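# Press the gauge pin on the magnet-marked fixture post

## Task

Find the single post of the checking fixture that has a yellow magnet on it, drive that post's gauge pin fully home and keep it fully depressed for at least one second (it may spring back out afterwards); do not disturb the remaining three pins, and do not move the magnet.

## Robot and tools

Robot: two six-joint arms, left_arm and right_arm, each ending in a two-finger parallel gripper (85 mm max opening) with a wrist camera: cam_left_wrist and cam_right_wrist, both 896x504. Base roots in the scene frame: left_arm at (+0.060, +0.928, 0) m, right_arm at (-0.064, -0.817, 0) m, each yawed only slightly.

Frames. Scene frame: origin at table-top height midway between the arms, +z up, +x out over the table, left_arm on the +y side (image left/right does not follow this). Each arm reports its gripper position (m), quaternion wxyz and velocities in its own base frame. Command offsets run along the axes of that arm's current Hand target, i.e. the gripper's own axes: fingers point along +z, they open and close along y, and a camera block juts about 10 cm toward +x. end_effector_position is the spot between the pads when shut; closed fingertips reach about 19 mm past it.

The 18-number row (used by execute_actions and move): nine numbers for left_arm, then nine for right_arm, always all 18, each in [-1, 1]. Per arm: dx, dy, dz, rx, ry, rz, then gripper position, force_limit, speed. The six pose numbers are an offset, not a pose: measured from that arm's Hand target at the start of the action or move, in tool axes, scaled so 1.0 = 0.6 m or 180 degrees; rx, ry, rz form one rotation vector. Rows inside one action or one move list all count from the same start, not from each other, but the next call starts from the new Hand target, so resending an offset moves again. Six zeros re-request the current Hand target. The three gripper numbers are absolute settings: position +1 fully open, about -0.8 pads touching, -1 squeeze until blocked; force_limit -1 (soft) to +1 (strong); speed -1 to +1 (roughly 20, 85, 150 mm/s). Both begin at +1. To keep a gripper as it is, repeat its last three numbers; a 0 is itself a command.

Tools.
execute_actions(actions, cameras): actions is a list of actions; each action is a list of up to 15 rows, one per 1/30 s step, lasting 0.5 s in all; a short list repeats its last row. An empty list returns the full state plus all camera images. cameras: list of names, ["all"], or [].
move(target, speed, blend, stop_force, zero, blocking, cameras): straight-line paths toward target, which is one row or up to 15 rows (each an offset from the same starting Hand targets). speed in m/s, 0.002 to 4.2, default 0.25 (rotation capped at twice that in rad/s), one value or one per target. blend in m rounds corners in a list. stop_force in N, 6 to 120, shared by both arms: an arm's path stops when its wrist senses that much push against its travel; unreliable if the gripper rotates; omit it when backing away from a contact; not allowed with blocking=false. zero (default true) re-zeros the sensor first. Paths run at most 10 s and ignore obstacles. The result adds a move: line (done, off_target, moving, held, fault) and limits=paced or limits=held.
wait(seconds 0 to 10): time passes while arms hold their commands.
stop(): brakes a running move.
zoom_image(camera, region [x0, y0, x1, y1] in pixels, at most 504 by 504): closer look at the latest image of that wrist camera.
zero_wrist_force(arm): tares that arm's force sensor.
read_manual(section "licences"): licence text only.
finished_scene(scene 1 to 3): ends the scene irreversibly; after ending scene 1 make no further call in that reply.

Result lines. Hand target is the last commanded pose after clipping; the gripper often stops a bit short, so send the missing distance as an offset. Tool commands shows current gripper settings. object_status: 0 moving, 1 blocked while opening, 2 blocked while closing (a grip), 3 reached the set position or pads met. position_measured is in counts: 3 open, ~78 = 60 mm, 130 = 40 mm, 180 = 20 mm, 230 shut. Wrist force and Wrist torque are in the gripper's axes, plus a line with the peak since last shown; a press reads as force from the surface into the arm. Joint torques include gravity. Joint velocities may read within noise. Step readings list positions during actions. Motor temperatures: MOTOR HOT from 70 °C, a 30 to 60 s brake fault at 85 °C.

Limits and hazards. Orientation commands are clipped to 32 degrees from the measured orientation per step. Arm motion lags commands by about 0.2 s. Any arm's outside force near 150 N (plus or minus 25) or joint contact torque beyond its limit (wrist joints 98.4 N m) freezes that arm for 10 s. The arms are stiff, so aiming even slightly past a hard surface can fault; press slowly with stop_force and a target just beyond contact, then wait at least one second, then withdraw without stop_force. Keep the arms apart: contact between them can fail the scene. Avoid paths near an arm's own base. Pushing toward unreachable poses heats motors. Anything knocked off the table fails the task. Here: locate the magnet-marked post in the cameras, align the closed fingertips with its pin axis, touch no other pin or the magnet.

Each tool is called after ">>>" as a command line: name --argument value for each argument, lists and objects as JSON in quotes; but a table of rows of numbers goes row by row, as --pt "numbers of a row", without its own name.

## Session

>>> execute_actions --actions '[]'

Scene clock: 0.00 s.
left_arm: end_effector_position=(+0.6452, +0.5338, +0.3687) position_measured=3 object_status=3 end_effector_quat_wxyz=(+0.054, +0.895, -0.431, +0.101) | right_arm: end_effector_position=(+1.0094, -0.4085, +0.1239) position_measured=3 object_status=3 end_effector_quat_wxyz=(+0.497, -0.362, -0.574, -0.541)
Joint positions: left_arm=[0.541 -1.507 2.094 -2.179 -1.799 -1.706] | right_arm=[2.693 -2.576 -1.22 -2.623 2.507 -0.374]
Joint velocities: within noise
Joint torques (N m): no reading
Motor temperatures (°C): left_arm=[24 36 26 39 35 34] | right_arm=[29 36 36 38 34 39]
Wrist force (N): no reading
Wrist torque (N m): no reading
Wrist force, peak (N): no reading
Hand target: left_arm +0.6452, +0.5338, +0.3687; +0.054, +0.895, -0.431, +0.101 | right_arm +1.0094, -0.4085, +0.1239; +0.497, -0.362, -0.574, -0.541
Tool commands: left_gripper/position=+1.0 left_gripper/force_limit=+1.0 left_gripper/speed=+1.0 right_gripper/position=+1.0 right_gripper/force_limit=+1.0 right_gripper/speed=+1.0

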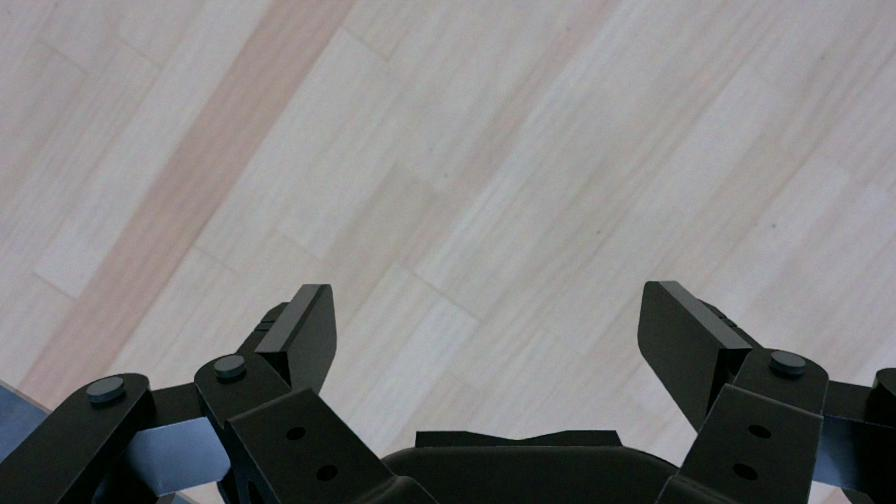

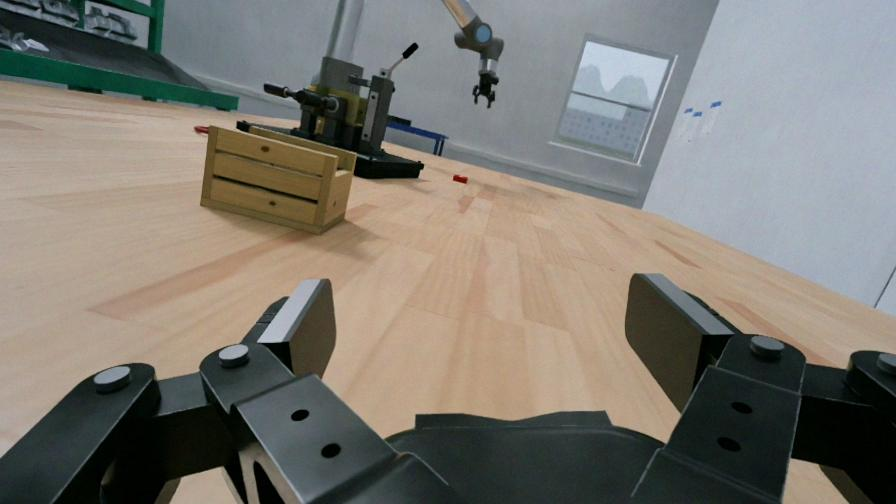

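>>> zoom_image --camera "cam_right_wrist" --region '[180, 0, 520, 240]'

Scaled by 1.482 from the camera's 896x504 image, which has a finer 1280x720 frame.

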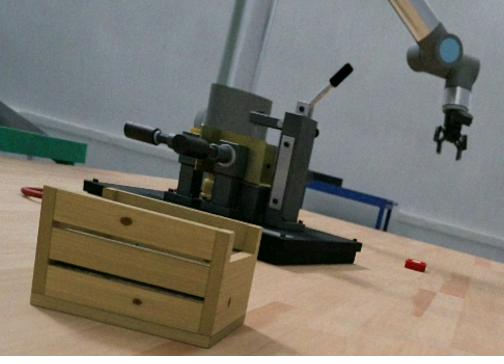

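>>> move --target '[0.828,0.877,-0.098,0,0,0,1,1,1,0,0,0,0,0,0,1,1,1]' --speed 0.6

>>> move --target '[0.828,0.877,-0.098,0,0,0,1,1,1,0,0,0,0,0,0,1,1,1]' --speed 0.6 --cameras '["all"]'

Scene clock: 3.13 s.
left_arm: end_effector_position=(+0.5282, -0.1609, +0.5436) position_measured=3 object_status=3 end_effector_quat_wxyz=(+0.054, +0.895, -0.431, +0.101) | right_arm: end_effector_position=(+1.0094, -0.4085, +0.1239) position_measured=3 object_status=3 end_effector_quat_wxyz=(+0.497, -0.362, -0.574, -0.541)
Joint positions: left_arm=[-0.623 -2.077 2.289 -2.001 -1.641 -2.875] | right_arm=[2.693 -2.576 -1.22 -2.623 2.507 -0.374]
Joint torques (N m): left_arm=[-21.08 39.79 -131.58 -7.18 5.65 -5.34] | right_arm=[-1.81 238.87 73.19 -3.11 -0.41 -0.9]
Wrist force (N): left_arm=[-0.6 -0.2 0.6] | right_arm=[0.1 0.1 0.1]
Wrist torque (N m): left_arm=[-0.05 0.09 0.21] | right_arm=[0.03 -0.02 0.00]
Wrist force, peak (N): left_arm=[3.5 4.1 0.1] | right_arm=[-0.1 0.6 0.2]
Hand target: left_arm +0.5282, -0.1611, +0.5435; +0.054, +0.895, -0.431, +0.101 | right_arm +1.0094, -0.4085, +0.1239; +0.497, -0.362, -0.574, -0.541
Off the commanded pose: left_arm 0.000 m, 0 deg | right_arm 0.000 m, 0 deg.
move: done

Scene clock: 5.13 s.
left_arm: end_effector_position=(+0.4112, -0.8558, +0.7184) position_measured=3 object_status=3 end_effector_quat_wxyz=(+0.054, +0.895, -0.431, +0.101) | right_arm: end_effector_position=(+1.0094, -0.4085, +0.1239) position_measured=3 object_status=3 end_effector_quat_wxyz=(+0.497, -0.362, -0.574, -0.541)
Joint positions: left_arm=[-1.371 -1.604 1.72 -1.896 -1.476 -3.606] | right_arm=[2.693 -2.576 -1.22 -2.623 2.507 -0.374]
Joint torques (N m): left_arm=[-16.26 -63.87 -134.49 -7.7 6.24 -3.83] | right_arm=[-0.24 243.88 73.56 -3.67 -0.21 -0.14]
Wrist force (N): left_arm=[0.0 -0.8 0.1] | right_arm=[0.1 0.2 0.2]
Wrist torque (N m): left_arm=[-0.11 0.02 0.30] | right_arm=[0.03 -0.01 0.00]
Wrist force, peak (N): left_arm=[3.9 3.0 -0.4] | right_arm=[0.1 0.5 0.4]
Hand target: left_arm +0.4111, -0.8560, +0.7184; +0.054, +0.895, -0.431, +0.101 | right_arm +1.0094, -0.4085, +0.1239; +0.497, -0.362, -0.574, -0.541
Off the commanded pose: left_arm 0.000 m, 0 deg | right_arm 0.000 m, 0 deg.
move: done
camera_calibration:
cam_left_wrist: T_world_to_cam=[[-0.800447, -0.599378, 0.00554634, -0.180812], [-0.595639, 0.796422, 0.10453, 0.870751], [-0.0670699, 0.0803668, -0.994506, 0.94064], [0, 0, 0, 1]] pos_world=[0.437012, -0.877456, 0.845456]

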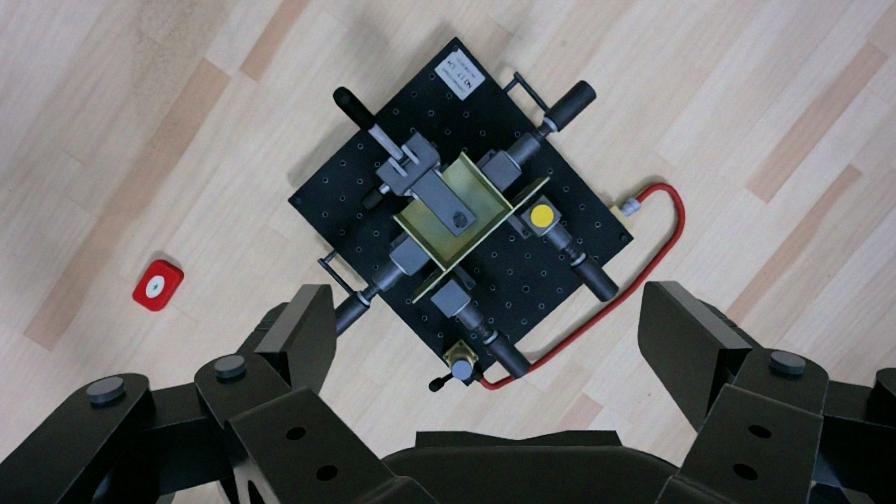

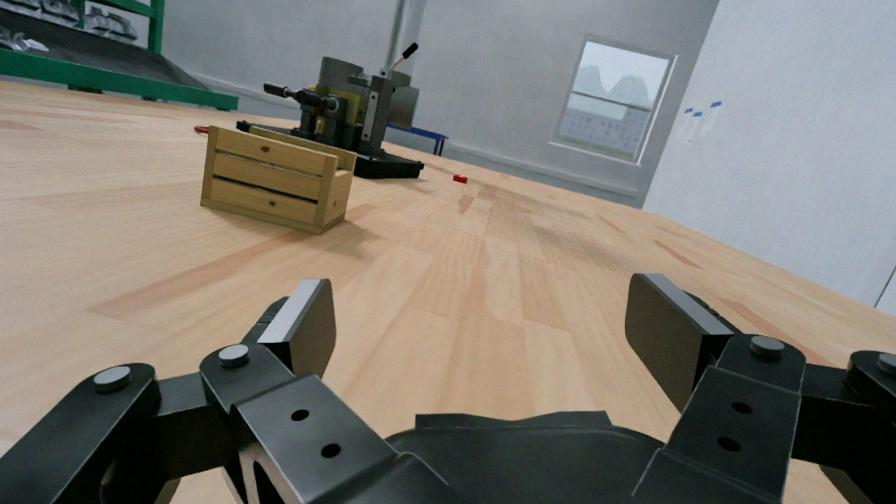

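>>> move --pt "-0.457 0.571 0.102 0.178 0.411 -0.137 -1 -1 0 0 0 0 0 0 0 1 1 1" --pt "-0.588 0.565 0.670 0.178 0.411 -0.137 -1 -1 0 0 0 0 0 0 0 1 1 1" --speed 0.6 --blend 0.05 --cameras '["cam_left_wrist"]'

Scene clock: 9.13 s.
left_arm: end_effector_position=(-0.0148, -0.8725, +0.2501) position_measured=232 object_status=3 end_effector_quat_wxyz=(+0.085, +0.703, -0.086, +0.701) | right_arm: end_effector_position=(+1.0094, -0.4085, +0.1239) position_measured=3 object_status=3 end_effector_quat_wxyz=(+0.497, -0.362, -0.574, -0.541)
Joint positions: left_arm=[-2.213 -1.081 2.017 -0.942 -0.4 -6.276] | right_arm=[2.693 -2.576 -1.22 -2.623 2.507 -0.374]
Joint torques (N m): left_arm=[16.58 -130.38 -80.96 6.58 -4.57 -5.01] | right_arm=[4.78 247.57 70.71 -4.05 -0.16 -0.51]
Wrist force (N): left_arm=[1.4 -0.8 1.2] | right_arm=[-0.1 0.3 0.2]
Wrist torque (N m): left_arm=[0.10 0.21 0.22] | right_arm=[0.05 0.01 0.00]
Wrist force, peak (N): left_arm=[5.0 -0.5 -1.8] | right_arm=[0.1 0.5 0.4]
Hand target: left_arm -0.0148, -0.8726, +0.2501; +0.085, +0.703, -0.086, +0.701 | right_arm +1.0094, -0.4085, +0.1239; +0.497, -0.362, -0.574, -0.541
Off the commanded pose: left_arm 0.000 m, 0 deg | right_arm 0.000 m, 0 deg.
move: done
camera_calibration:
cam_left_wrist: T_world_to_cam=[[-0.243254, -0.969442, -0.0317605, -0.834526], [-0.312556, 0.109341, -0.943585, 0.34616], [0.918224, -0.219604, -0.329603, 0.0342086], [0, 0, 0, 1]] pos_world=[-0.126219, -0.839362, 0.311402]
Images, in order (width x height): cam_left_wrist 896x504.

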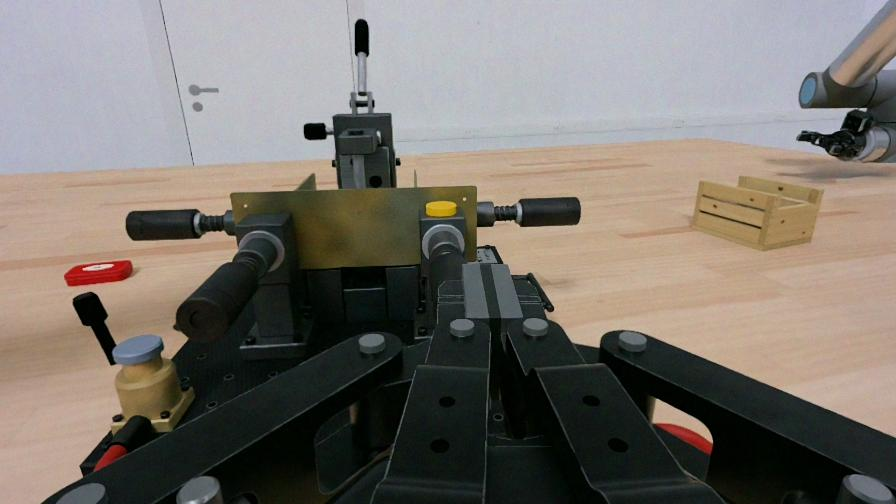

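>>> move --target '[-0.135,0.0067,0.19,0.018,0,0,-1,-1,0,0,0,0,0,0,0,1,1,1]' --speed 0.3 --cameras '["cam_left_wrist"]'

>>> zoom_image --camera "cam_left_wrist" --region '[370, 140, 620, 300]'

Scene clock: 11.03 s.
left_arm: end_effector_position=(+0.0947, -0.9036, +0.1689) position_measured=232 object_status=3 end_effector_quat_wxyz=(+0.065, +0.705, -0.066, +0.703) | right_arm: end_effector_position=(+1.0094, -0.4085, +0.1239) position_measured=3 object_status=3 end_effector_quat_wxyz=(+0.497, -0.362, -0.574, -0.541)
Joint positions: left_arm=[-2.077 -0.986 2.019 -1.04 -0.32 -6.275] | right_arm=[2.693 -2.576 -1.22 -2.623 2.507 -0.374]
Joint torques (N m): left_arm=[13.18 -149.01 -75.99 -2.62 5.89 2.18] | right_arm=[-0.92 244.65 71.44 -3.67 -0.86 -0.53]
Wrist force (N): left_arm=[1.6 -0.1 1.4] | right_arm=[0.3 0.4 0.2]
Wrist torque (N m): left_arm=[0.22 0.19 -0.09] | right_arm=[0.06 -0.07 0.00]
Wrist force, peak (N): left_arm=[0.1 -0.2 4.3] | right_arm=[0.3 0.7 0.3]
Hand target: left_arm +0.0948, -0.9037, +0.1688; +0.065, +0.705, -0.066, +0.703 | right_arm +1.0094, -0.4085, +0.1239; +0.497, -0.362, -0.574, -0.541
Off the commanded pose: left_arm 0.000 m, 0 deg | right_arm 0.000 m, 0 deg.
move: done
camera_calibration:
cam_left_wrist: T_world_to_cam=[[-0.188136, -0.981624, -0.0319318, -0.856835], [-0.318003, 0.0916443, -0.94365, 0.291697], [0.929236, -0.16738, -0.329401, -0.0537302], [0, 0, 0, 1]] pos_world=[-0.0185131, -0.876815, 0.2302]
Images, in order (width x height): cam_left_wrist 896x504.

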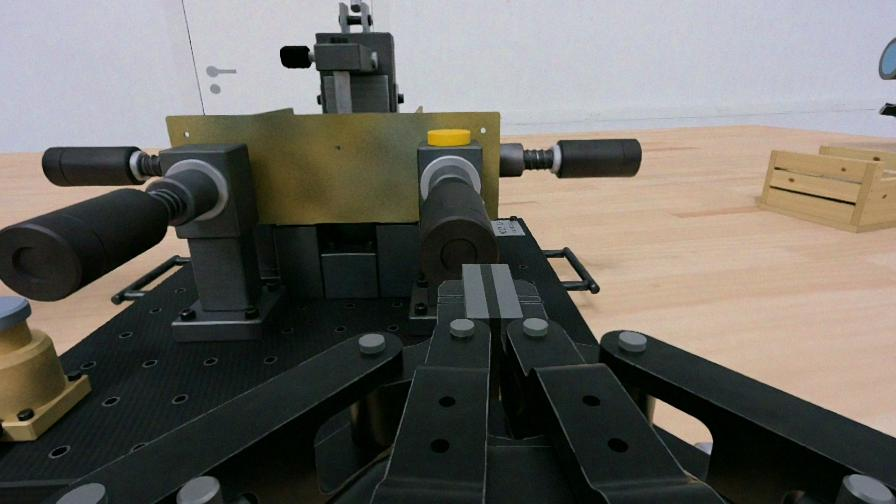

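Scaled by 2.016 from the camera's 896x504 image, which has a finer 1280x720 frame.

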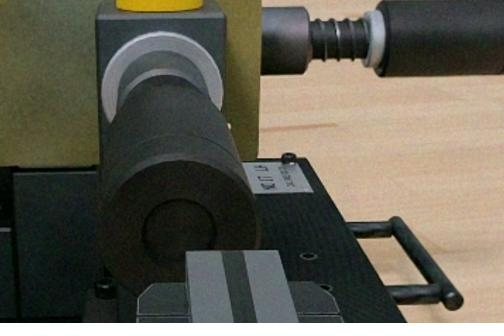

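>>> move --target '[-0.0067,-0.015,0.04,0,0,0,-1,-1,0,0,0,0,0,0,0,1,1,1]' --speed 0.1 --cameras '["cam_left_wrist"]'

>>> move --target '[0,0,0.1,0,0,0,-1,-1,0,0,0,0,0,0,0,1,1,1]' --speed 0.03 --stop_force 15 --cameras '["cam_left_wrist"]'

Scene clock: 12.93 s.
left_arm: end_effector_position=(+0.1199, -0.8993, +0.1648) position_measured=232 object_status=3 end_effector_quat_wxyz=(+0.065, +0.705, -0.066, +0.703) | right_arm: end_effector_position=(+1.0094, -0.4085, +0.1239) position_measured=3 object_status=3 end_effector_quat_wxyz=(+0.497, -0.362, -0.574, -0.541)
Joint positions: left_arm=[-2.053 -0.988 2.036 -1.055 -0.296 -6.275] | right_arm=[2.693 -2.576 -1.22 -2.623 2.507 -0.374]
Joint torques (N m): left_arm=[20.87 -194.39 -32.92 -2.39 7.23 2.5] | right_arm=[-1.73 242.38 73.39 -3.68 -0.8 -0.5]
Wrist force (N): left_arm=[1.7 -0.5 1.2] | right_arm=[0.2 0.3 0.0]
Wrist torque (N m): left_arm=[0.13 0.18 -0.08] | right_arm=[0.05 -0.03 0.00]
Wrist force, peak (N): left_arm=[1.8 -0.6 1.8] | right_arm=[0.4 0.3 0.3]
Hand target: left_arm +0.1200, -0.8993, +0.1648; +0.065, +0.705, -0.066, +0.703 | right_arm +1.0094, -0.4085, +0.1239; +0.497, -0.362, -0.574, -0.541
Off the commanded pose: left_arm 0.000 m, 0 deg | right_arm 0.000 m, 0 deg.
move: done
camera_calibration:
cam_left_wrist: T_world_to_cam=[[-0.18801, -0.98165, -0.0318741, -0.84804], [-0.317943, 0.091535, -0.943681, 0.295359], [0.929282, -0.167287, -0.329318, -0.0777162], [0, 0, 0, 1]] pos_world=[0.0066874, -0.872515, 0.2261]
Images, in order (width x height): cam_left_wrist 896x504.

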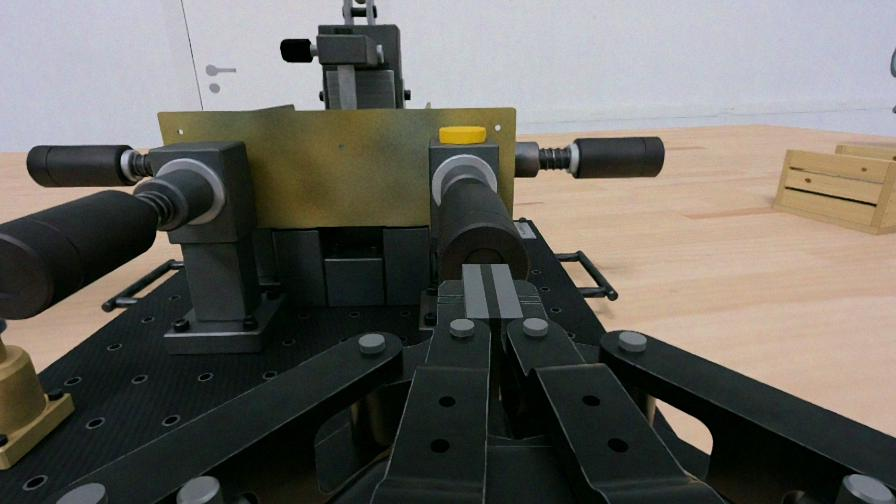

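Scene clock: 15.27 s.
left_arm: end_effector_position=(+0.1642, -0.9068, +0.1647) position_measured=232 object_status=3 end_effector_quat_wxyz=(+0.064, +0.705, -0.066, +0.703) | right_arm: end_effector_position=(+1.0094, -0.4085, +0.1239) position_measured=3 object_status=3 end_effector_quat_wxyz=(+0.497, -0.362, -0.574, -0.541)
Joint positions: left_arm=[-2.001 -0.989 2.039 -1.058 -0.246 -6.273] | right_arm=[2.693 -2.576 -1.22 -2.623 2.507 -0.374]
Joint torques (N m): left_arm=[9.09 -168.68 -49.44 1.11 1 -0.87] | right_arm=[-2.5 242.63 70.87 -3.9 -0.2 -0.26]
Wrist force (N): left_arm=[0.8 2.3 -11.0] | right_arm=[0.1 0.2 0.2]
Wrist torque (N m): left_arm=[0.79 0.49 -0.10] | right_arm=[0.03 -0.02 0.00]
Wrist force, peak (N): left_arm=[17.9 -33.8 -187.6] | right_arm=[0.2 0.7 0.1]
Hand target: left_arm +0.1642, -0.9068, +0.1647; +0.064, +0.705, -0.066, +0.703 (not the last commanded pose) | right_arm +1.0094, -0.4085, +0.1239; +0.497, -0.362, -0.574, -0.541
Tool commands: left_gripper/position=-1.0 left_gripper/force_limit=-1.0 left_gripper/speed=+0.003922 right_gripper/position=+1.0 right_gripper/force_limit=+1.0 right_gripper/speed=+1.0
Off the commanded pose: left_arm 0.015 m, 0 deg | right_arm 0.000 m, 0 deg.
FORCE FAULT: contact force on the left arm reached its limit, and that arm stopped. The contact can be on any part of that arm, not only on its tool. That arm's remaining commands of this call were not run. That arm is still stopped at the end of this call. That arm stays stopped for about 9 more seconds. Until then a move that you send moves the other arm only, and its call returns only when the move has ended. Once the stop has ended, the next robot result says so. If the stop ends while you think or write, that arm runs what you send next, counted from a new Hand target: where the arm stands when the stop ends. While its stop runs, that arm takes no new command, but its gripper still runs the gripper command that each later call begins with. Until it ends, the stop uses up actions while you think or wait. An arm that is not stopped still takes commands.
move: fault (left_arm; stop_force had ended the path)
camera_calibration:
cam_left_wrist: T_world_to_cam=[[-0.185978, -0.982037, -0.0318549, -0.847825], [-0.318202, 0.0908711, -0.943658, 0.30949], [0.929602, -0.165364, -0.329387, -0.118536], [0, 0, 0, 1]] pos_world=[0.0509951, -0.880321, 0.226001]
Images, in order (width x height): cam_left_wrist 896x504.

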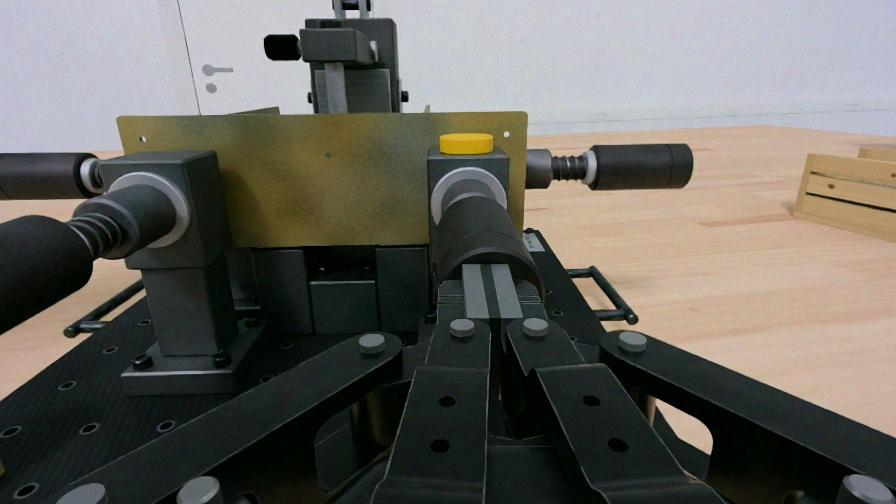

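>>> wait --seconds 10

>>> move --target '[0,0,0.1,0,0,0,-1,-1,0,0,0,0,0,0,0,1,1,1]' --speed 0.008 --stop_force 20 --cameras '["cam_left_wrist"]'

Scene clock: 25.67 s.
left_arm: end_effector_position=(+0.1642, -0.9068, +0.1647) position_measured=232 object_status=3 end_effector_quat_wxyz=(+0.064, +0.705, -0.066, +0.703) | right_arm: end_effector_position=(+1.0094, -0.4085, +0.1239) position_measured=3 object_status=3 end_effector_quat_wxyz=(+0.497, -0.362, -0.574, -0.541)
Joint positions: left_arm=[-2.001 -0.989 2.039 -1.058 -0.246 -6.273] | right_arm=[2.693 -2.576 -1.22 -2.623 2.507 -0.374]
Joint torques (N m): left_arm=[12.96 -170.67 -47.35 1.63 2.12 -0.46] | right_arm=[4.32 241.56 72.22 -3.51 -0.61 -0.73]
Wrist force (N): left_arm=[1.1 2.4 -11.4] | right_arm=[0.2 0.1 0.3]
Wrist torque (N m): left_arm=[0.82 0.43 -0.10] | right_arm=[0.01 -0.04 0.00]
Wrist force, peak (N): left_arm=[1.1 2.6 -11.5] | right_arm=[0.2 0.5 0.7]
Hand target: left_arm +0.1642, -0.9068, +0.1647; +0.064, +0.705, -0.066, +0.703 (not the last commanded pose) | right_arm +1.0094, -0.4085, +0.1239; +0.497, -0.362, -0.574, -0.541
Tool commands: left_gripper/position=-1.0 left_gripper/force_limit=-1.0 left_gripper/speed=+0.003922 right_gripper/position=+1.0 right_gripper/force_limit=+1.0 right_gripper/speed=+1.0
Off the commanded pose: left_arm 0.015 m, 0 deg | right_arm 0.000 m, 0 deg.
FORCE FAULT, CONTINUED: the left arm's stop, for the force fault that an earlier result reported, is over. The rest of the stop counts as 19 of the actions that you can send in this scene. During its stop the left arm's controller moved it back a little. That arm's target is now where it stood when the stop ended, not its last command. That arm accepts commands again.
wait: 10.00 s; at rest from the start

Scene clock: 26.87 s.
left_arm: end_effector_position=(+0.1656, -0.9071, +0.1647) position_measured=232 object_status=3 end_effector_quat_wxyz=(+0.064, +0.705, -0.066, +0.703) | right_arm: end_effector_position=(+1.0094, -0.4085, +0.1239) position_measured=3 object_status=3 end_effector_quat_wxyz=(+0.497, -0.362, -0.574, -0.541)
Joint positions: left_arm=[-1.999 -0.989 2.039 -1.058 -0.245 -6.273] | right_arm=[2.693 -2.576 -1.22 -2.623 2.507 -0.374]
Joint torques (N m): left_arm=[-1.3 -171.31 -41.05 0.54 -2.95 -1.05] | right_arm=[4.15 244.55 73.36 -3.77 -0.65 -0.96]
Wrist force (N): left_arm=[0.2 -0.7 -27.9] | right_arm=[0.2 0.2 0.0]
Wrist torque (N m): left_arm=[0.97 0.47 -0.11] | right_arm=[0.04 -0.04 0.00]
Wrist force, peak (N): left_arm=[10.2 -10.2 -75.4] | right_arm=[0.2 0.5 0.5]
Hand target: left_arm +0.1655, -0.9071, +0.1647; +0.064, +0.705, -0.066, +0.703 (not the last commanded pose) | right_arm +1.0094, -0.4085, +0.1239; +0.497, -0.362, -0.574, -0.541
Off the commanded pose: left_arm 0.059 m, 0 deg | right_arm 0.000 m, 0 deg.
move: contact (left_arm)
camera_calibration:
cam_left_wrist: T_world_to_cam=[[-0.185978, -0.982037, -0.0318549, -0.847779], [-0.318202, 0.0908711, -0.943658, 0.309922], [0.929602, -0.165364, -0.329387, -0.119778], [0, 0, 0, 1]] pos_world=[0.0522951, -0.880521, 0.226001]
Images, in order (width x height): cam_left_wrist 896x504.

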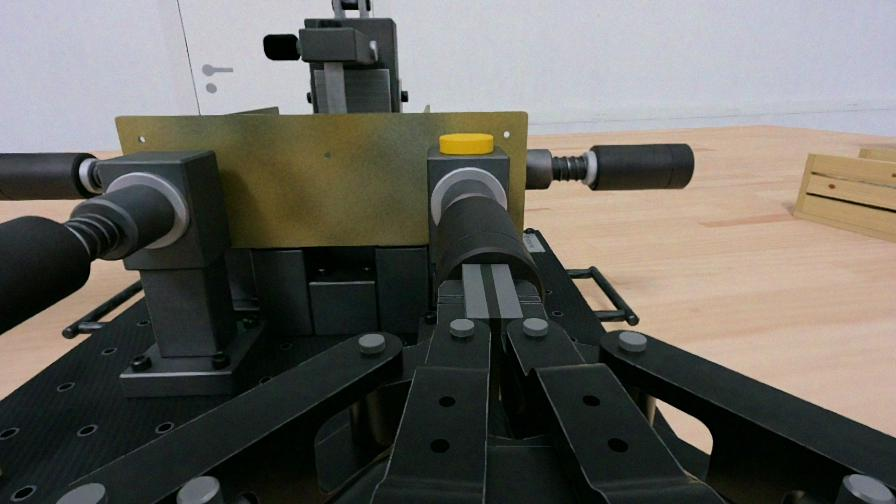

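>>> wait --seconds 1.2

>>> move --target '[0,0,-0.1,0,0,0,-1,-1,0,0,0,0,0,0,0,1,1,1]' --speed 0.1 --cameras '["cam_left_wrist"]'

>>> finished_scene --scene 1

Scene clock: 28.23 s.
left_arm: end_effector_position=(+0.1655, -0.9071, +0.1647) position_measured=232 object_status=3 end_effector_quat_wxyz=(+0.064, +0.705, -0.066, +0.703) | right_arm: end_effector_position=(+1.0094, -0.4085, +0.1239) position_measured=3 object_status=3 end_effector_quat_wxyz=(+0.497, -0.362, -0.574, -0.541)
Joint positions: left_arm=[-2 -0.989 2.039 -1.058 -0.245 -6.273] | right_arm=[2.693 -2.576 -1.22 -2.623 2.507 -0.374]
Joint torques (N m): left_arm=[3.25 -170.67 -42.66 3.47 -2.97 -2.99] | right_arm=[1.61 240.64 71.26 -4.13 -1.2 -0.5]
Wrist force (N): left_arm=[-0.4 -0.7 -23.7] | right_arm=[0.2 0.6 0.2]
Wrist torque (N m): left_arm=[0.96 0.45 -0.12] | right_arm=[0.10 -0.03 0.00]
Wrist force, peak (N): left_arm=[0.2 -0.9 -27.9] | right_arm=[0.3 0.3 0.5]
Hand target: left_arm +0.1655, -0.9071, +0.1647; +0.064, +0.705, -0.066, +0.703 (not the last commanded pose) | right_arm +1.0094, -0.4085, +0.1239; +0.497, -0.362, -0.574, -0.541
Tool commands: left_gripper/position=-1.0 left_gripper/force_limit=-1.0 left_gripper/speed=+0.0 right_gripper/position=+1.0 right_gripper/force_limit=+1.0 right_gripper/speed=+1.0
Off the commanded pose: left_arm 0.059 m, 0 deg | right_arm 0.000 m, 0 deg.
wait: 1.20 s; at rest from the start

Scene clock: 29.30 s.
left_arm: end_effector_position=(+0.1067, -0.8961, +0.1648) position_measured=232 object_status=3 end_effector_quat_wxyz=(+0.064, +0.705, -0.066, +0.703) | right_arm: end_effector_position=(+1.0094, -0.4085, +0.1239) position_measured=3 object_status=3 end_effector_quat_wxyz=(+0.497, -0.362, -0.574, -0.541)
Joint positions: left_arm=[-2.068 -0.987 2.034 -1.053 -0.313 -6.275] | right_arm=[2.693 -2.576 -1.22 -2.623 2.507 -0.374]
Joint torques (N m): left_arm=[-25.21 -146.17 -73.09 4.89 -4.95 -4.11] | right_arm=[3.95 241.16 73.23 -3.61 -1 -1.69]
Wrist force (N): left_arm=[0.3 2.2 0.7] | right_arm=[0.0 0.3 -0.1]
Wrist torque (N m): left_arm=[0.63 0.43 0.26] | right_arm=[0.05 0.00 -0.01]
Wrist force, peak (N): left_arm=[-0.6 -0.6 -22.1] | right_arm=[0.1 0.5 0.4]
Hand target: left_arm +0.1066, -0.8961, +0.1648; +0.064, +0.705, -0.066, +0.703 | right_arm +1.0094, -0.4085, +0.1239; +0.497, -0.362, -0.574, -0.541
Off the commanded pose: left_arm 0.000 m, 0 deg | right_arm 0.000 m, 0 deg.
move: done
camera_calibration:
cam_left_wrist: T_world_to_cam=[[-0.185978, -0.982037, -0.0318549, -0.848007], [-0.318202, 0.0908711, -0.943658, 0.290315], [0.929602, -0.165364, -0.329387, -0.0632821], [0, 0, 0, 1]] pos_world=[-0.00650493, -0.869621, 0.226101]
Images, in order (width x height): cam_left_wrist 896x504.

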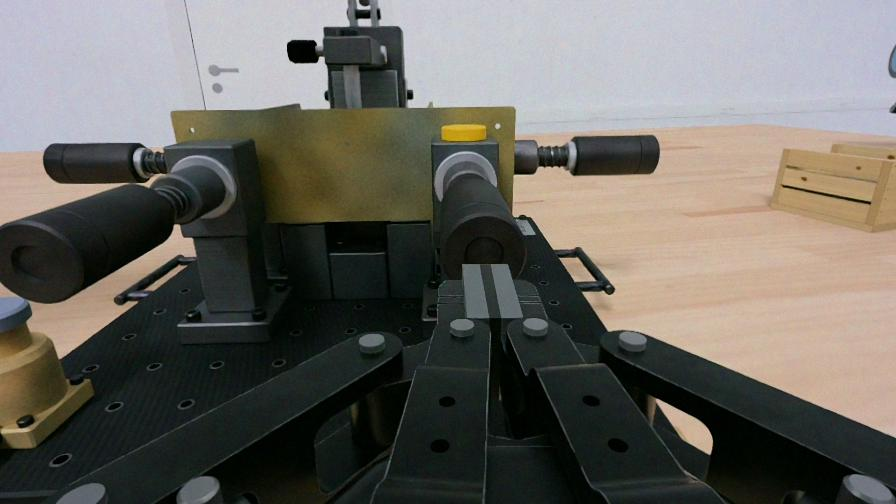

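The scene is finished: the task was done.


## Next scene

The same job, from a new start.

>>> execute_actions --actions '[]'

Scene clock: 0.00 s.
left_arm: end_effector_position=(+1.6020, +0.5513, +0.3701) position_measured=3 object_status=3 end_effector_quat_wxyz=(-0.049, +0.940, +0.190, +0.279) | right_arm: end_effector_position=(+0.4481, +0.4679, +0.3319) position_measured=3 object_status=3 end_effector_quat_wxyz=(-0.272, +0.502, +0.649, +0.503)
Joint positions: left_arm=[0.193 -0.686 0.985 -2.439 -1.472 -3.319] | right_arm=[4.007 -1.969 -2.772 1.193 2.076 2.519]
Joint velocities: within noise
Joint torques (N m): no reading
Motor temperatures (°C): left_arm=[24 35 26 38 34 34] | right_arm=[28 35 36 37 34 38]
Wrist force (N): no reading
Wrist torque (N m): no reading
Wrist force, peak (N): no reading
Hand target: left_arm +1.6020, +0.5513, +0.3701; -0.049, +0.940, +0.190, +0.279 | right_arm +0.4481, +0.4679, +0.3319; -0.272, +0.502, +0.649, +0.503
Tool commands: left_gripper/position=+1.0 left_gripper/force_limit=+1.0 left_gripper/speed=+1.0 right_gripper/position=+1.0 right_gripper/force_limit=+1.0 right_gripper/speed=+1.0
camera_calibration:
cam_left_wrist: T_world_to_cam=[[0.359759, -0.933045, -0.000644322, -0.0546982], [-0.905937, -0.349141, -0.239538, 1.75183], [0.223274, 0.0867594, -0.970887, 0.0836019], [0, 0, 0, 1]] pos_world=[1.58806, 0.553346, 0.500761]
cam_right_wrist: T_world_to_cam=[[0.936397, -0.0141338, 0.350658, -0.517198], [0.256442, -0.654562, -0.711187, 0.443258], [0.239579, 0.755877, -0.609305, -0.132345], [0, 0, 0, 1]] pos_world=[0.40234, 0.382866, 0.41596]

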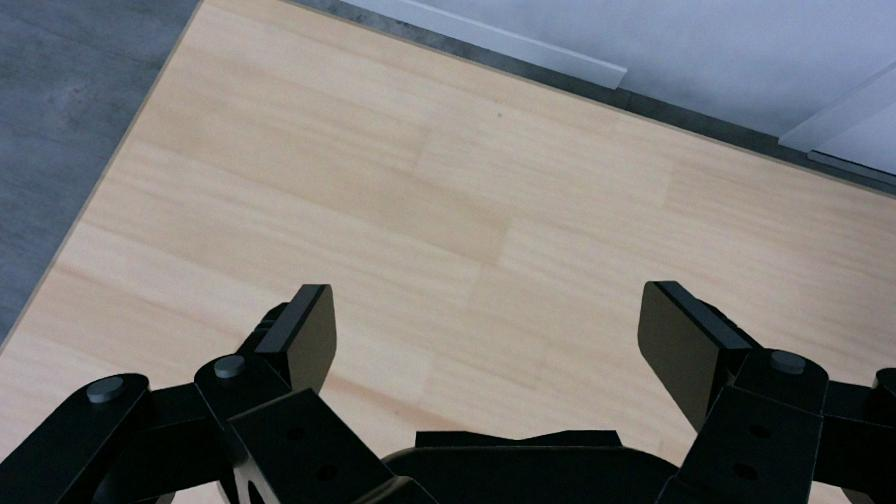

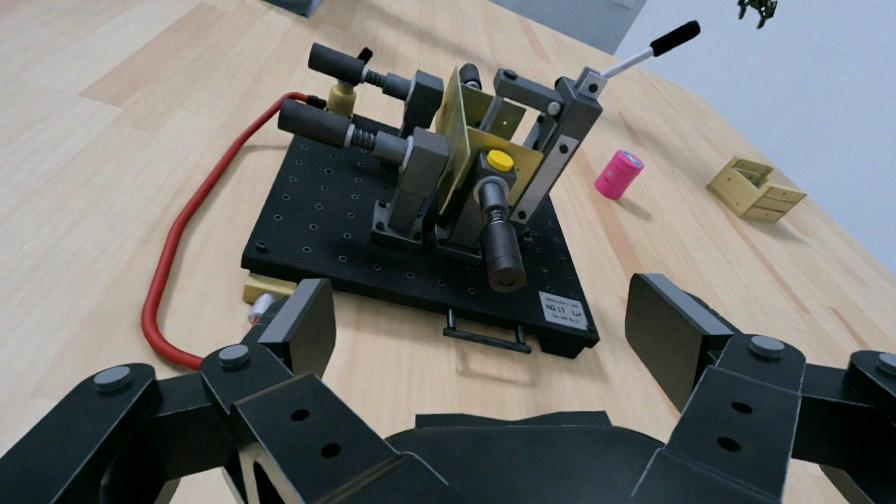

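>>> move --target '[0,0,0,0,0,0,1,1,1,-0.221,0.071,0.325,0.0395,0.1237,0.1195,-1,-1,0]' --speed 0.35 --cameras '["cam_right_wrist"]'

Scene clock: 2.07 s.
left_arm: end_effector_position=(+1.6020, +0.5513, +0.3701) position_measured=3 object_status=3 end_effector_quat_wxyz=(-0.049, +0.940, +0.190, +0.279) | right_arm: end_effector_position=(+0.5092, +0.5346, +0.2399) position_measured=232 object_status=3 end_effector_quat_wxyz=(-0.400, +0.502, +0.586, +0.494)
Joint positions: left_arm=[0.193 -0.686 0.985 -2.439 -1.472 -3.319] | right_arm=[3.911 -2.318 -2.569 1.479 2.326 2.774]
Joint torques (N m): left_arm=[4.34 -269.08 -102.7 -11.59 1.08 -1.1] | right_arm=[19.95 153.1 -22.72 1.41 -3.56 -6.08]
Wrist force (N): left_arm=[0.1 0.3 0.0] | right_arm=[-1.2 -1.0 -0.8]
Wrist torque (N m): left_arm=[0.05 -0.01 0.00] | right_arm=[-0.42 0.40 -0.03]
Wrist force, peak (N): left_arm=[0.6 -0.5 -0.3] | right_arm=[-14.0 5.5 10.3]
Hand target: left_arm +1.6020, +0.5513, +0.3701; -0.049, +0.940, +0.190, +0.279 | right_arm +0.5091, +0.5346, +0.2399; -0.400, +0.502, +0.586, +0.494 (not the last commanded pose)
Off the commanded pose: left_arm 0.000 m, 0 deg | right_arm 0.111 m, 15 deg.
move: held (right_arm; a check stopped the path); limits=held
pose unreachable (right arm): on one or more control steps of this call, first in action 0 (counted from 0), this arm could not follow its commanded pose, so it was not sent that pose on those steps. It may still have moved: this result reports where it is.
cause: moving toward the commanded pose would bring two parts of the arm too close to each other (its gripper and another part of the arm, with joints 4 (wrist 1) to 6 (wrist 3) between them, 17 mm apart when it was first held).
camera_calibration:
cam_right_wrist: T_world_to_cam=[[0.989113, 0.0084041, 0.146918, -0.531064], [0.131535, -0.498149, -0.857056, 0.42079], [0.0659843, 0.86705, -0.493831, -0.2521], [0, 0, 0, 1]] pos_world=[0.486568, 0.432663, 0.314168]
Images, in order (width x height): cam_right_wrist 896x504.

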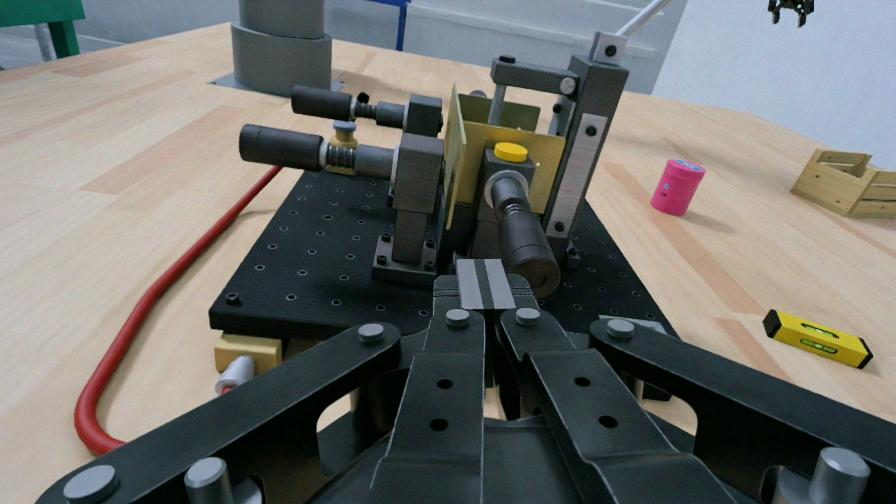

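>>> move --target '[0,0,0,0,0,0,1,1,1,-0.108,0.08,0.148,0,0,0,-1,-1,0]' --speed 0.25 --cameras '["cam_right_wrist"]'

>>> zoom_image --camera "cam_right_wrist" --region '[380, 140, 630, 300]'

Scene clock: 3.90 s.
left_arm: end_effector_position=(+1.6020, +0.5513, +0.3701) position_measured=3 object_status=3 end_effector_quat_wxyz=(-0.049, +0.940, +0.190, +0.279) | right_arm: end_effector_position=(+0.5701, +0.6093, +0.1689) position_measured=232 object_status=3 end_effector_quat_wxyz=(-0.400, +0.502, +0.586, +0.494)
Joint positions: left_arm=[0.193 -0.686 0.985 -2.439 -1.472 -3.319] | right_arm=[3.93 -2.426 -2.422 1.444 2.307 2.781]
Joint torques (N m): left_arm=[1.31 -272.99 -102.29 -11.76 0.92 -0.82] | right_arm=[21.93 132.77 12.15 1.02 -3.22 5.89]
Wrist force (N): left_arm=[0.2 -0.2 0.1] | right_arm=[-1.1 -1.0 -0.5]
Wrist torque (N m): left_arm=[-0.03 -0.03 0.00] | right_arm=[-0.27 0.51 -0.39]
Wrist force, peak (N): left_arm=[0.5 0.1 -0.1] | right_arm=[0.7 -2.0 -2.9]
Hand target: left_arm +1.6020, +0.5513, +0.3701; -0.049, +0.940, +0.190, +0.279 | right_arm +0.5702, +0.6095, +0.1688; -0.400, +0.502, +0.586, +0.494
Off the commanded pose: left_arm 0.000 m, 0 deg | right_arm 0.000 m, 0 deg.
move: done
camera_calibration:
cam_right_wrist: T_world_to_cam=[[0.989099, 0.00847432, 0.147006, -0.581647], [0.131638, -0.498269, -0.856971, 0.38916], [0.0659864, 0.866981, -0.493953, -0.355979], [0, 0, 0, 1]] pos_world=[0.547568, 0.507462, 0.243168]
Images, in order (width x height): cam_right_wrist 896x504.

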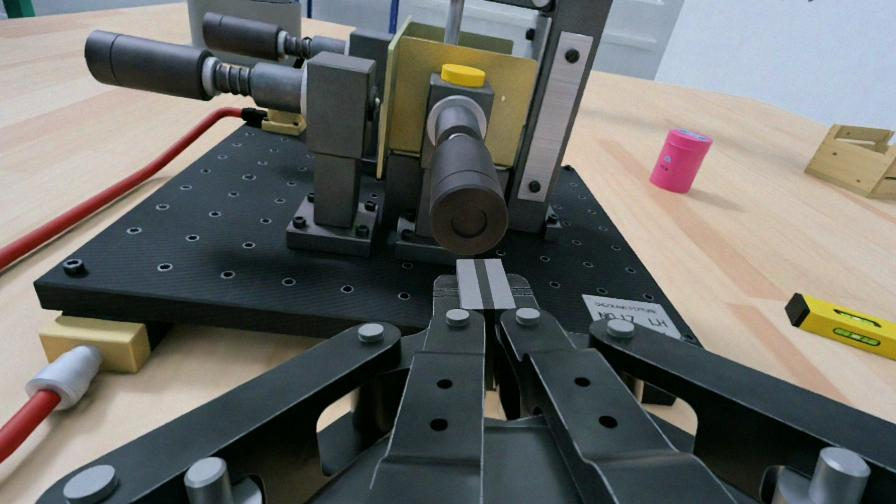

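Scaled by 2.016 from the camera's 896x504 image, which has a finer 1280x720 frame.

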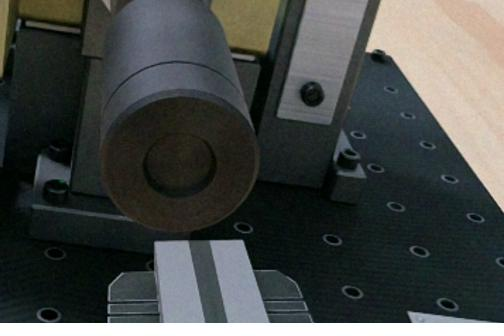

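>>> move --target '[0,0,0,0,0,0,1,1,1,0.0127,-0.001,0.063,0,0,0,-1,-1,0]' --speed 0.1

>>> move --target '[0,0,0,0,0,0,1,1,1,0.0199,-0.0025,0.098,0,0,0,-1,-1,0]' --speed 0.008 --stop_force 35 --cameras '["cam_right_wrist"]'

Scene clock: 5.27 s.
left_arm: end_effector_position=(+1.6020, +0.5513, +0.3701) position_measured=3 object_status=3 end_effector_quat_wxyz=(-0.049, +0.940, +0.190, +0.279) | right_arm: end_effector_position=(+0.5693, +0.6478, +0.1688) position_measured=232 object_status=3 end_effector_quat_wxyz=(-0.400, +0.502, +0.586, +0.494)
Joint positions: left_arm=[0.193 -0.686 0.985 -2.439 -1.472 -3.319] | right_arm=[3.975 -2.423 -2.395 1.424 2.264 2.796]
Joint torques (N m): left_arm=[0.05 -272.75 -102.6 -11.6 0.71 -0.55] | right_arm=[11.58 181.2 9.15 1.28 -3.85 4.91]
Wrist force (N): left_arm=[0.6 -0.2 -0.3] | right_arm=[-1.1 -1.8 -0.2]
Wrist torque (N m): left_arm=[-0.03 -0.11 0.00] | right_arm=[-0.33 0.48 -0.34]
Wrist force, peak (N): left_arm=[0.6 -0.2 -0.2] | right_arm=[-1.6 -1.1 -1.4]
Hand target: left_arm +1.6020, +0.5513, +0.3701; -0.049, +0.940, +0.190, +0.279 | right_arm +0.5693, +0.6480, +0.1688; -0.400, +0.502, +0.586, +0.494
Off the commanded pose: left_arm 0.000 m, 0 deg | right_arm 0.000 m, 0 deg.
move: done

Scene clock: 10.53 s.
left_arm: end_effector_position=(+1.6020, +0.5513, +0.3701) position_measured=3 object_status=3 end_effector_quat_wxyz=(-0.049, +0.940, +0.190, +0.279) | right_arm: end_effector_position=(+0.5683, +0.6811, +0.1688) position_measured=232 object_status=3 end_effector_quat_wxyz=(-0.400, +0.502, +0.586, +0.494)
Joint positions: left_arm=[0.193 -0.686 0.985 -2.439 -1.472 -3.319] | right_arm=[4.012 -2.42 -2.371 1.404 2.228 2.808]
Joint torques (N m): left_arm=[-2.02 -276.67 -102.34 -11.39 0.88 -0.59] | right_arm=[6.11 172.58 7.5 6.63 7.45 -5.92]
Wrist force (N): left_arm=[0.4 -0.3 -0.1] | right_arm=[-9.9 1.1 -45.2]
Wrist torque (N m): left_arm=[-0.06 -0.08 0.00] | right_arm=[-0.15 0.59 -0.31]
Wrist force, peak (N): left_arm=[0.6 -0.3 -0.3] | right_arm=[-14.0 2.3 -75.1]
Hand target: left_arm +1.6020, +0.5513, +0.3701; -0.049, +0.940, +0.190, +0.279 | right_arm +0.5683, +0.6811, +0.1688; -0.400, +0.502, +0.586, +0.494 (not the last commanded pose)
Off the commanded pose: left_arm 0.000 m, 0 deg | right_arm 0.027 m, 0 deg.
move: contact (right_arm)
camera_calibration:
cam_right_wrist: T_world_to_cam=[[0.989099, 0.00847603, 0.147007, -0.580461], [0.131642, -0.498225, -0.856996, 0.425015], [0.0659784, 0.867007, -0.493909, -0.418093], [0, 0, 0, 1]] pos_world=[0.545768, 0.579163, 0.243068]
Images, in order (width x height): cam_right_wrist 896x504.

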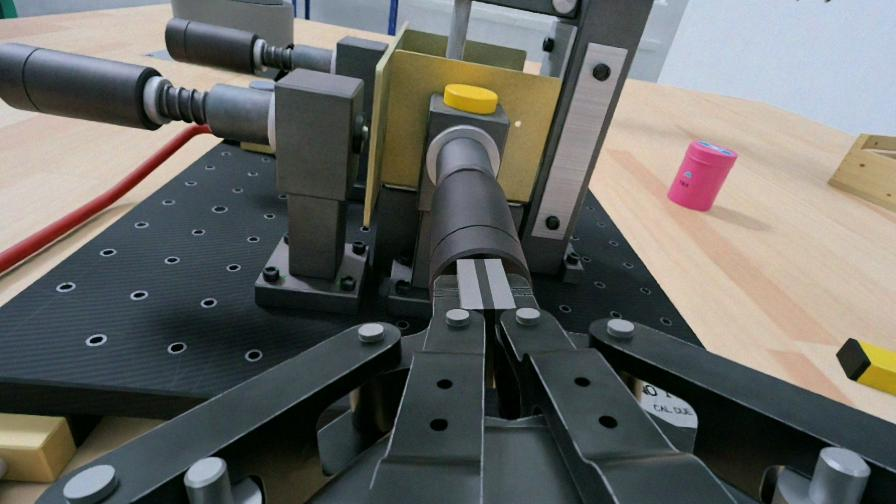

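>>> wait --seconds 1.1

>>> move --target '[0,0,0,0,0,0,1,1,1,-0.0127,0.001,-0.07,0,0,0,-1,-1,0]' --speed 0.1

>>> finished_scene --scene 2

Scene clock: 11.87 s.
left_arm: end_effector_position=(+1.6020, +0.5513, +0.3701) position_measured=3 object_status=3 end_effector_quat_wxyz=(-0.049, +0.940, +0.190, +0.279) | right_arm: end_effector_position=(+0.5683, +0.6811, +0.1688) position_measured=232 object_status=3 end_effector_quat_wxyz=(-0.400, +0.502, +0.586, +0.494)
Joint positions: left_arm=[0.193 -0.686 0.985 -2.439 -1.472 -3.319] | right_arm=[4.012 -2.42 -2.371 1.404 2.228 2.808]
Joint torques (N m): left_arm=[-0.73 -274.85 -104.25 -11.42 1.23 -0.56] | right_arm=[7.03 161.89 6.34 6.01 7.94 -7.07]
Wrist force (N): left_arm=[0.2 0.2 0.0] | right_arm=[-8.7 0.8 -42.3]
Wrist torque (N m): left_arm=[0.04 -0.03 0.00] | right_arm=[-0.23 0.57 -0.30]
Wrist force, peak (N): left_arm=[0.3 -0.5 -0.2] | right_arm=[-9.6 1.0 -45.0]
Hand target: left_arm +1.6020, +0.5513, +0.3701; -0.049, +0.940, +0.190, +0.279 | right_arm +0.5683, +0.6811, +0.1688; -0.400, +0.502, +0.586, +0.494 (not the last commanded pose)
Tool commands: left_gripper/position=+1.0 left_gripper/force_limit=+1.0 left_gripper/speed=+1.0 right_gripper/position=-1.0 right_gripper/force_limit=-1.0 right_gripper/speed=+0.0
Off the commanded pose: left_arm 0.000 m, 0 deg | right_arm 0.027 m, 0 deg.
wait: 1.10 s; at rest from the start

Scene clock: 12.73 s.
left_arm: end_effector_position=(+1.6020, +0.5513, +0.3701) position_measured=3 object_status=3 end_effector_quat_wxyz=(-0.049, +0.940, +0.190, +0.279) | right_arm: end_effector_position=(+0.5690, +0.6386, +0.1696) position_measured=232 object_status=3 end_effector_quat_wxyz=(-0.400, +0.502, +0.586, +0.494)
Joint positions: left_arm=[0.193 -0.686 0.985 -2.439 -1.472 -3.319] | right_arm=[3.965 -2.422 -2.403 1.429 2.273 2.793]
Joint torques (N m): left_arm=[-0.11 -272.61 -103.76 -11.41 1.12 -1.07] | right_arm=[-21.8 135.4 -18.15 13.97 6.75 -5.9]
Wrist force (N): left_arm=[0.2 -0.1 -0.2] | right_arm=[-0.9 -1.2 -0.5]
Wrist torque (N m): left_arm=[-0.02 -0.04 0.00] | right_arm=[-0.24 0.45 0.06]
Wrist force, peak (N): left_arm=[0.5 -0.2 0.1] | right_arm=[-8.6 1.2 -41.3]
Hand target: left_arm +1.6020, +0.5513, +0.3701; -0.049, +0.940, +0.190, +0.279 | right_arm +0.5690, +0.6384, +0.1696; -0.400, +0.502, +0.586, +0.494
Off the commanded pose: left_arm 0.000 m, 0 deg | right_arm 0.000 m, 0 deg.
move: done

The scene is finished: the task was done.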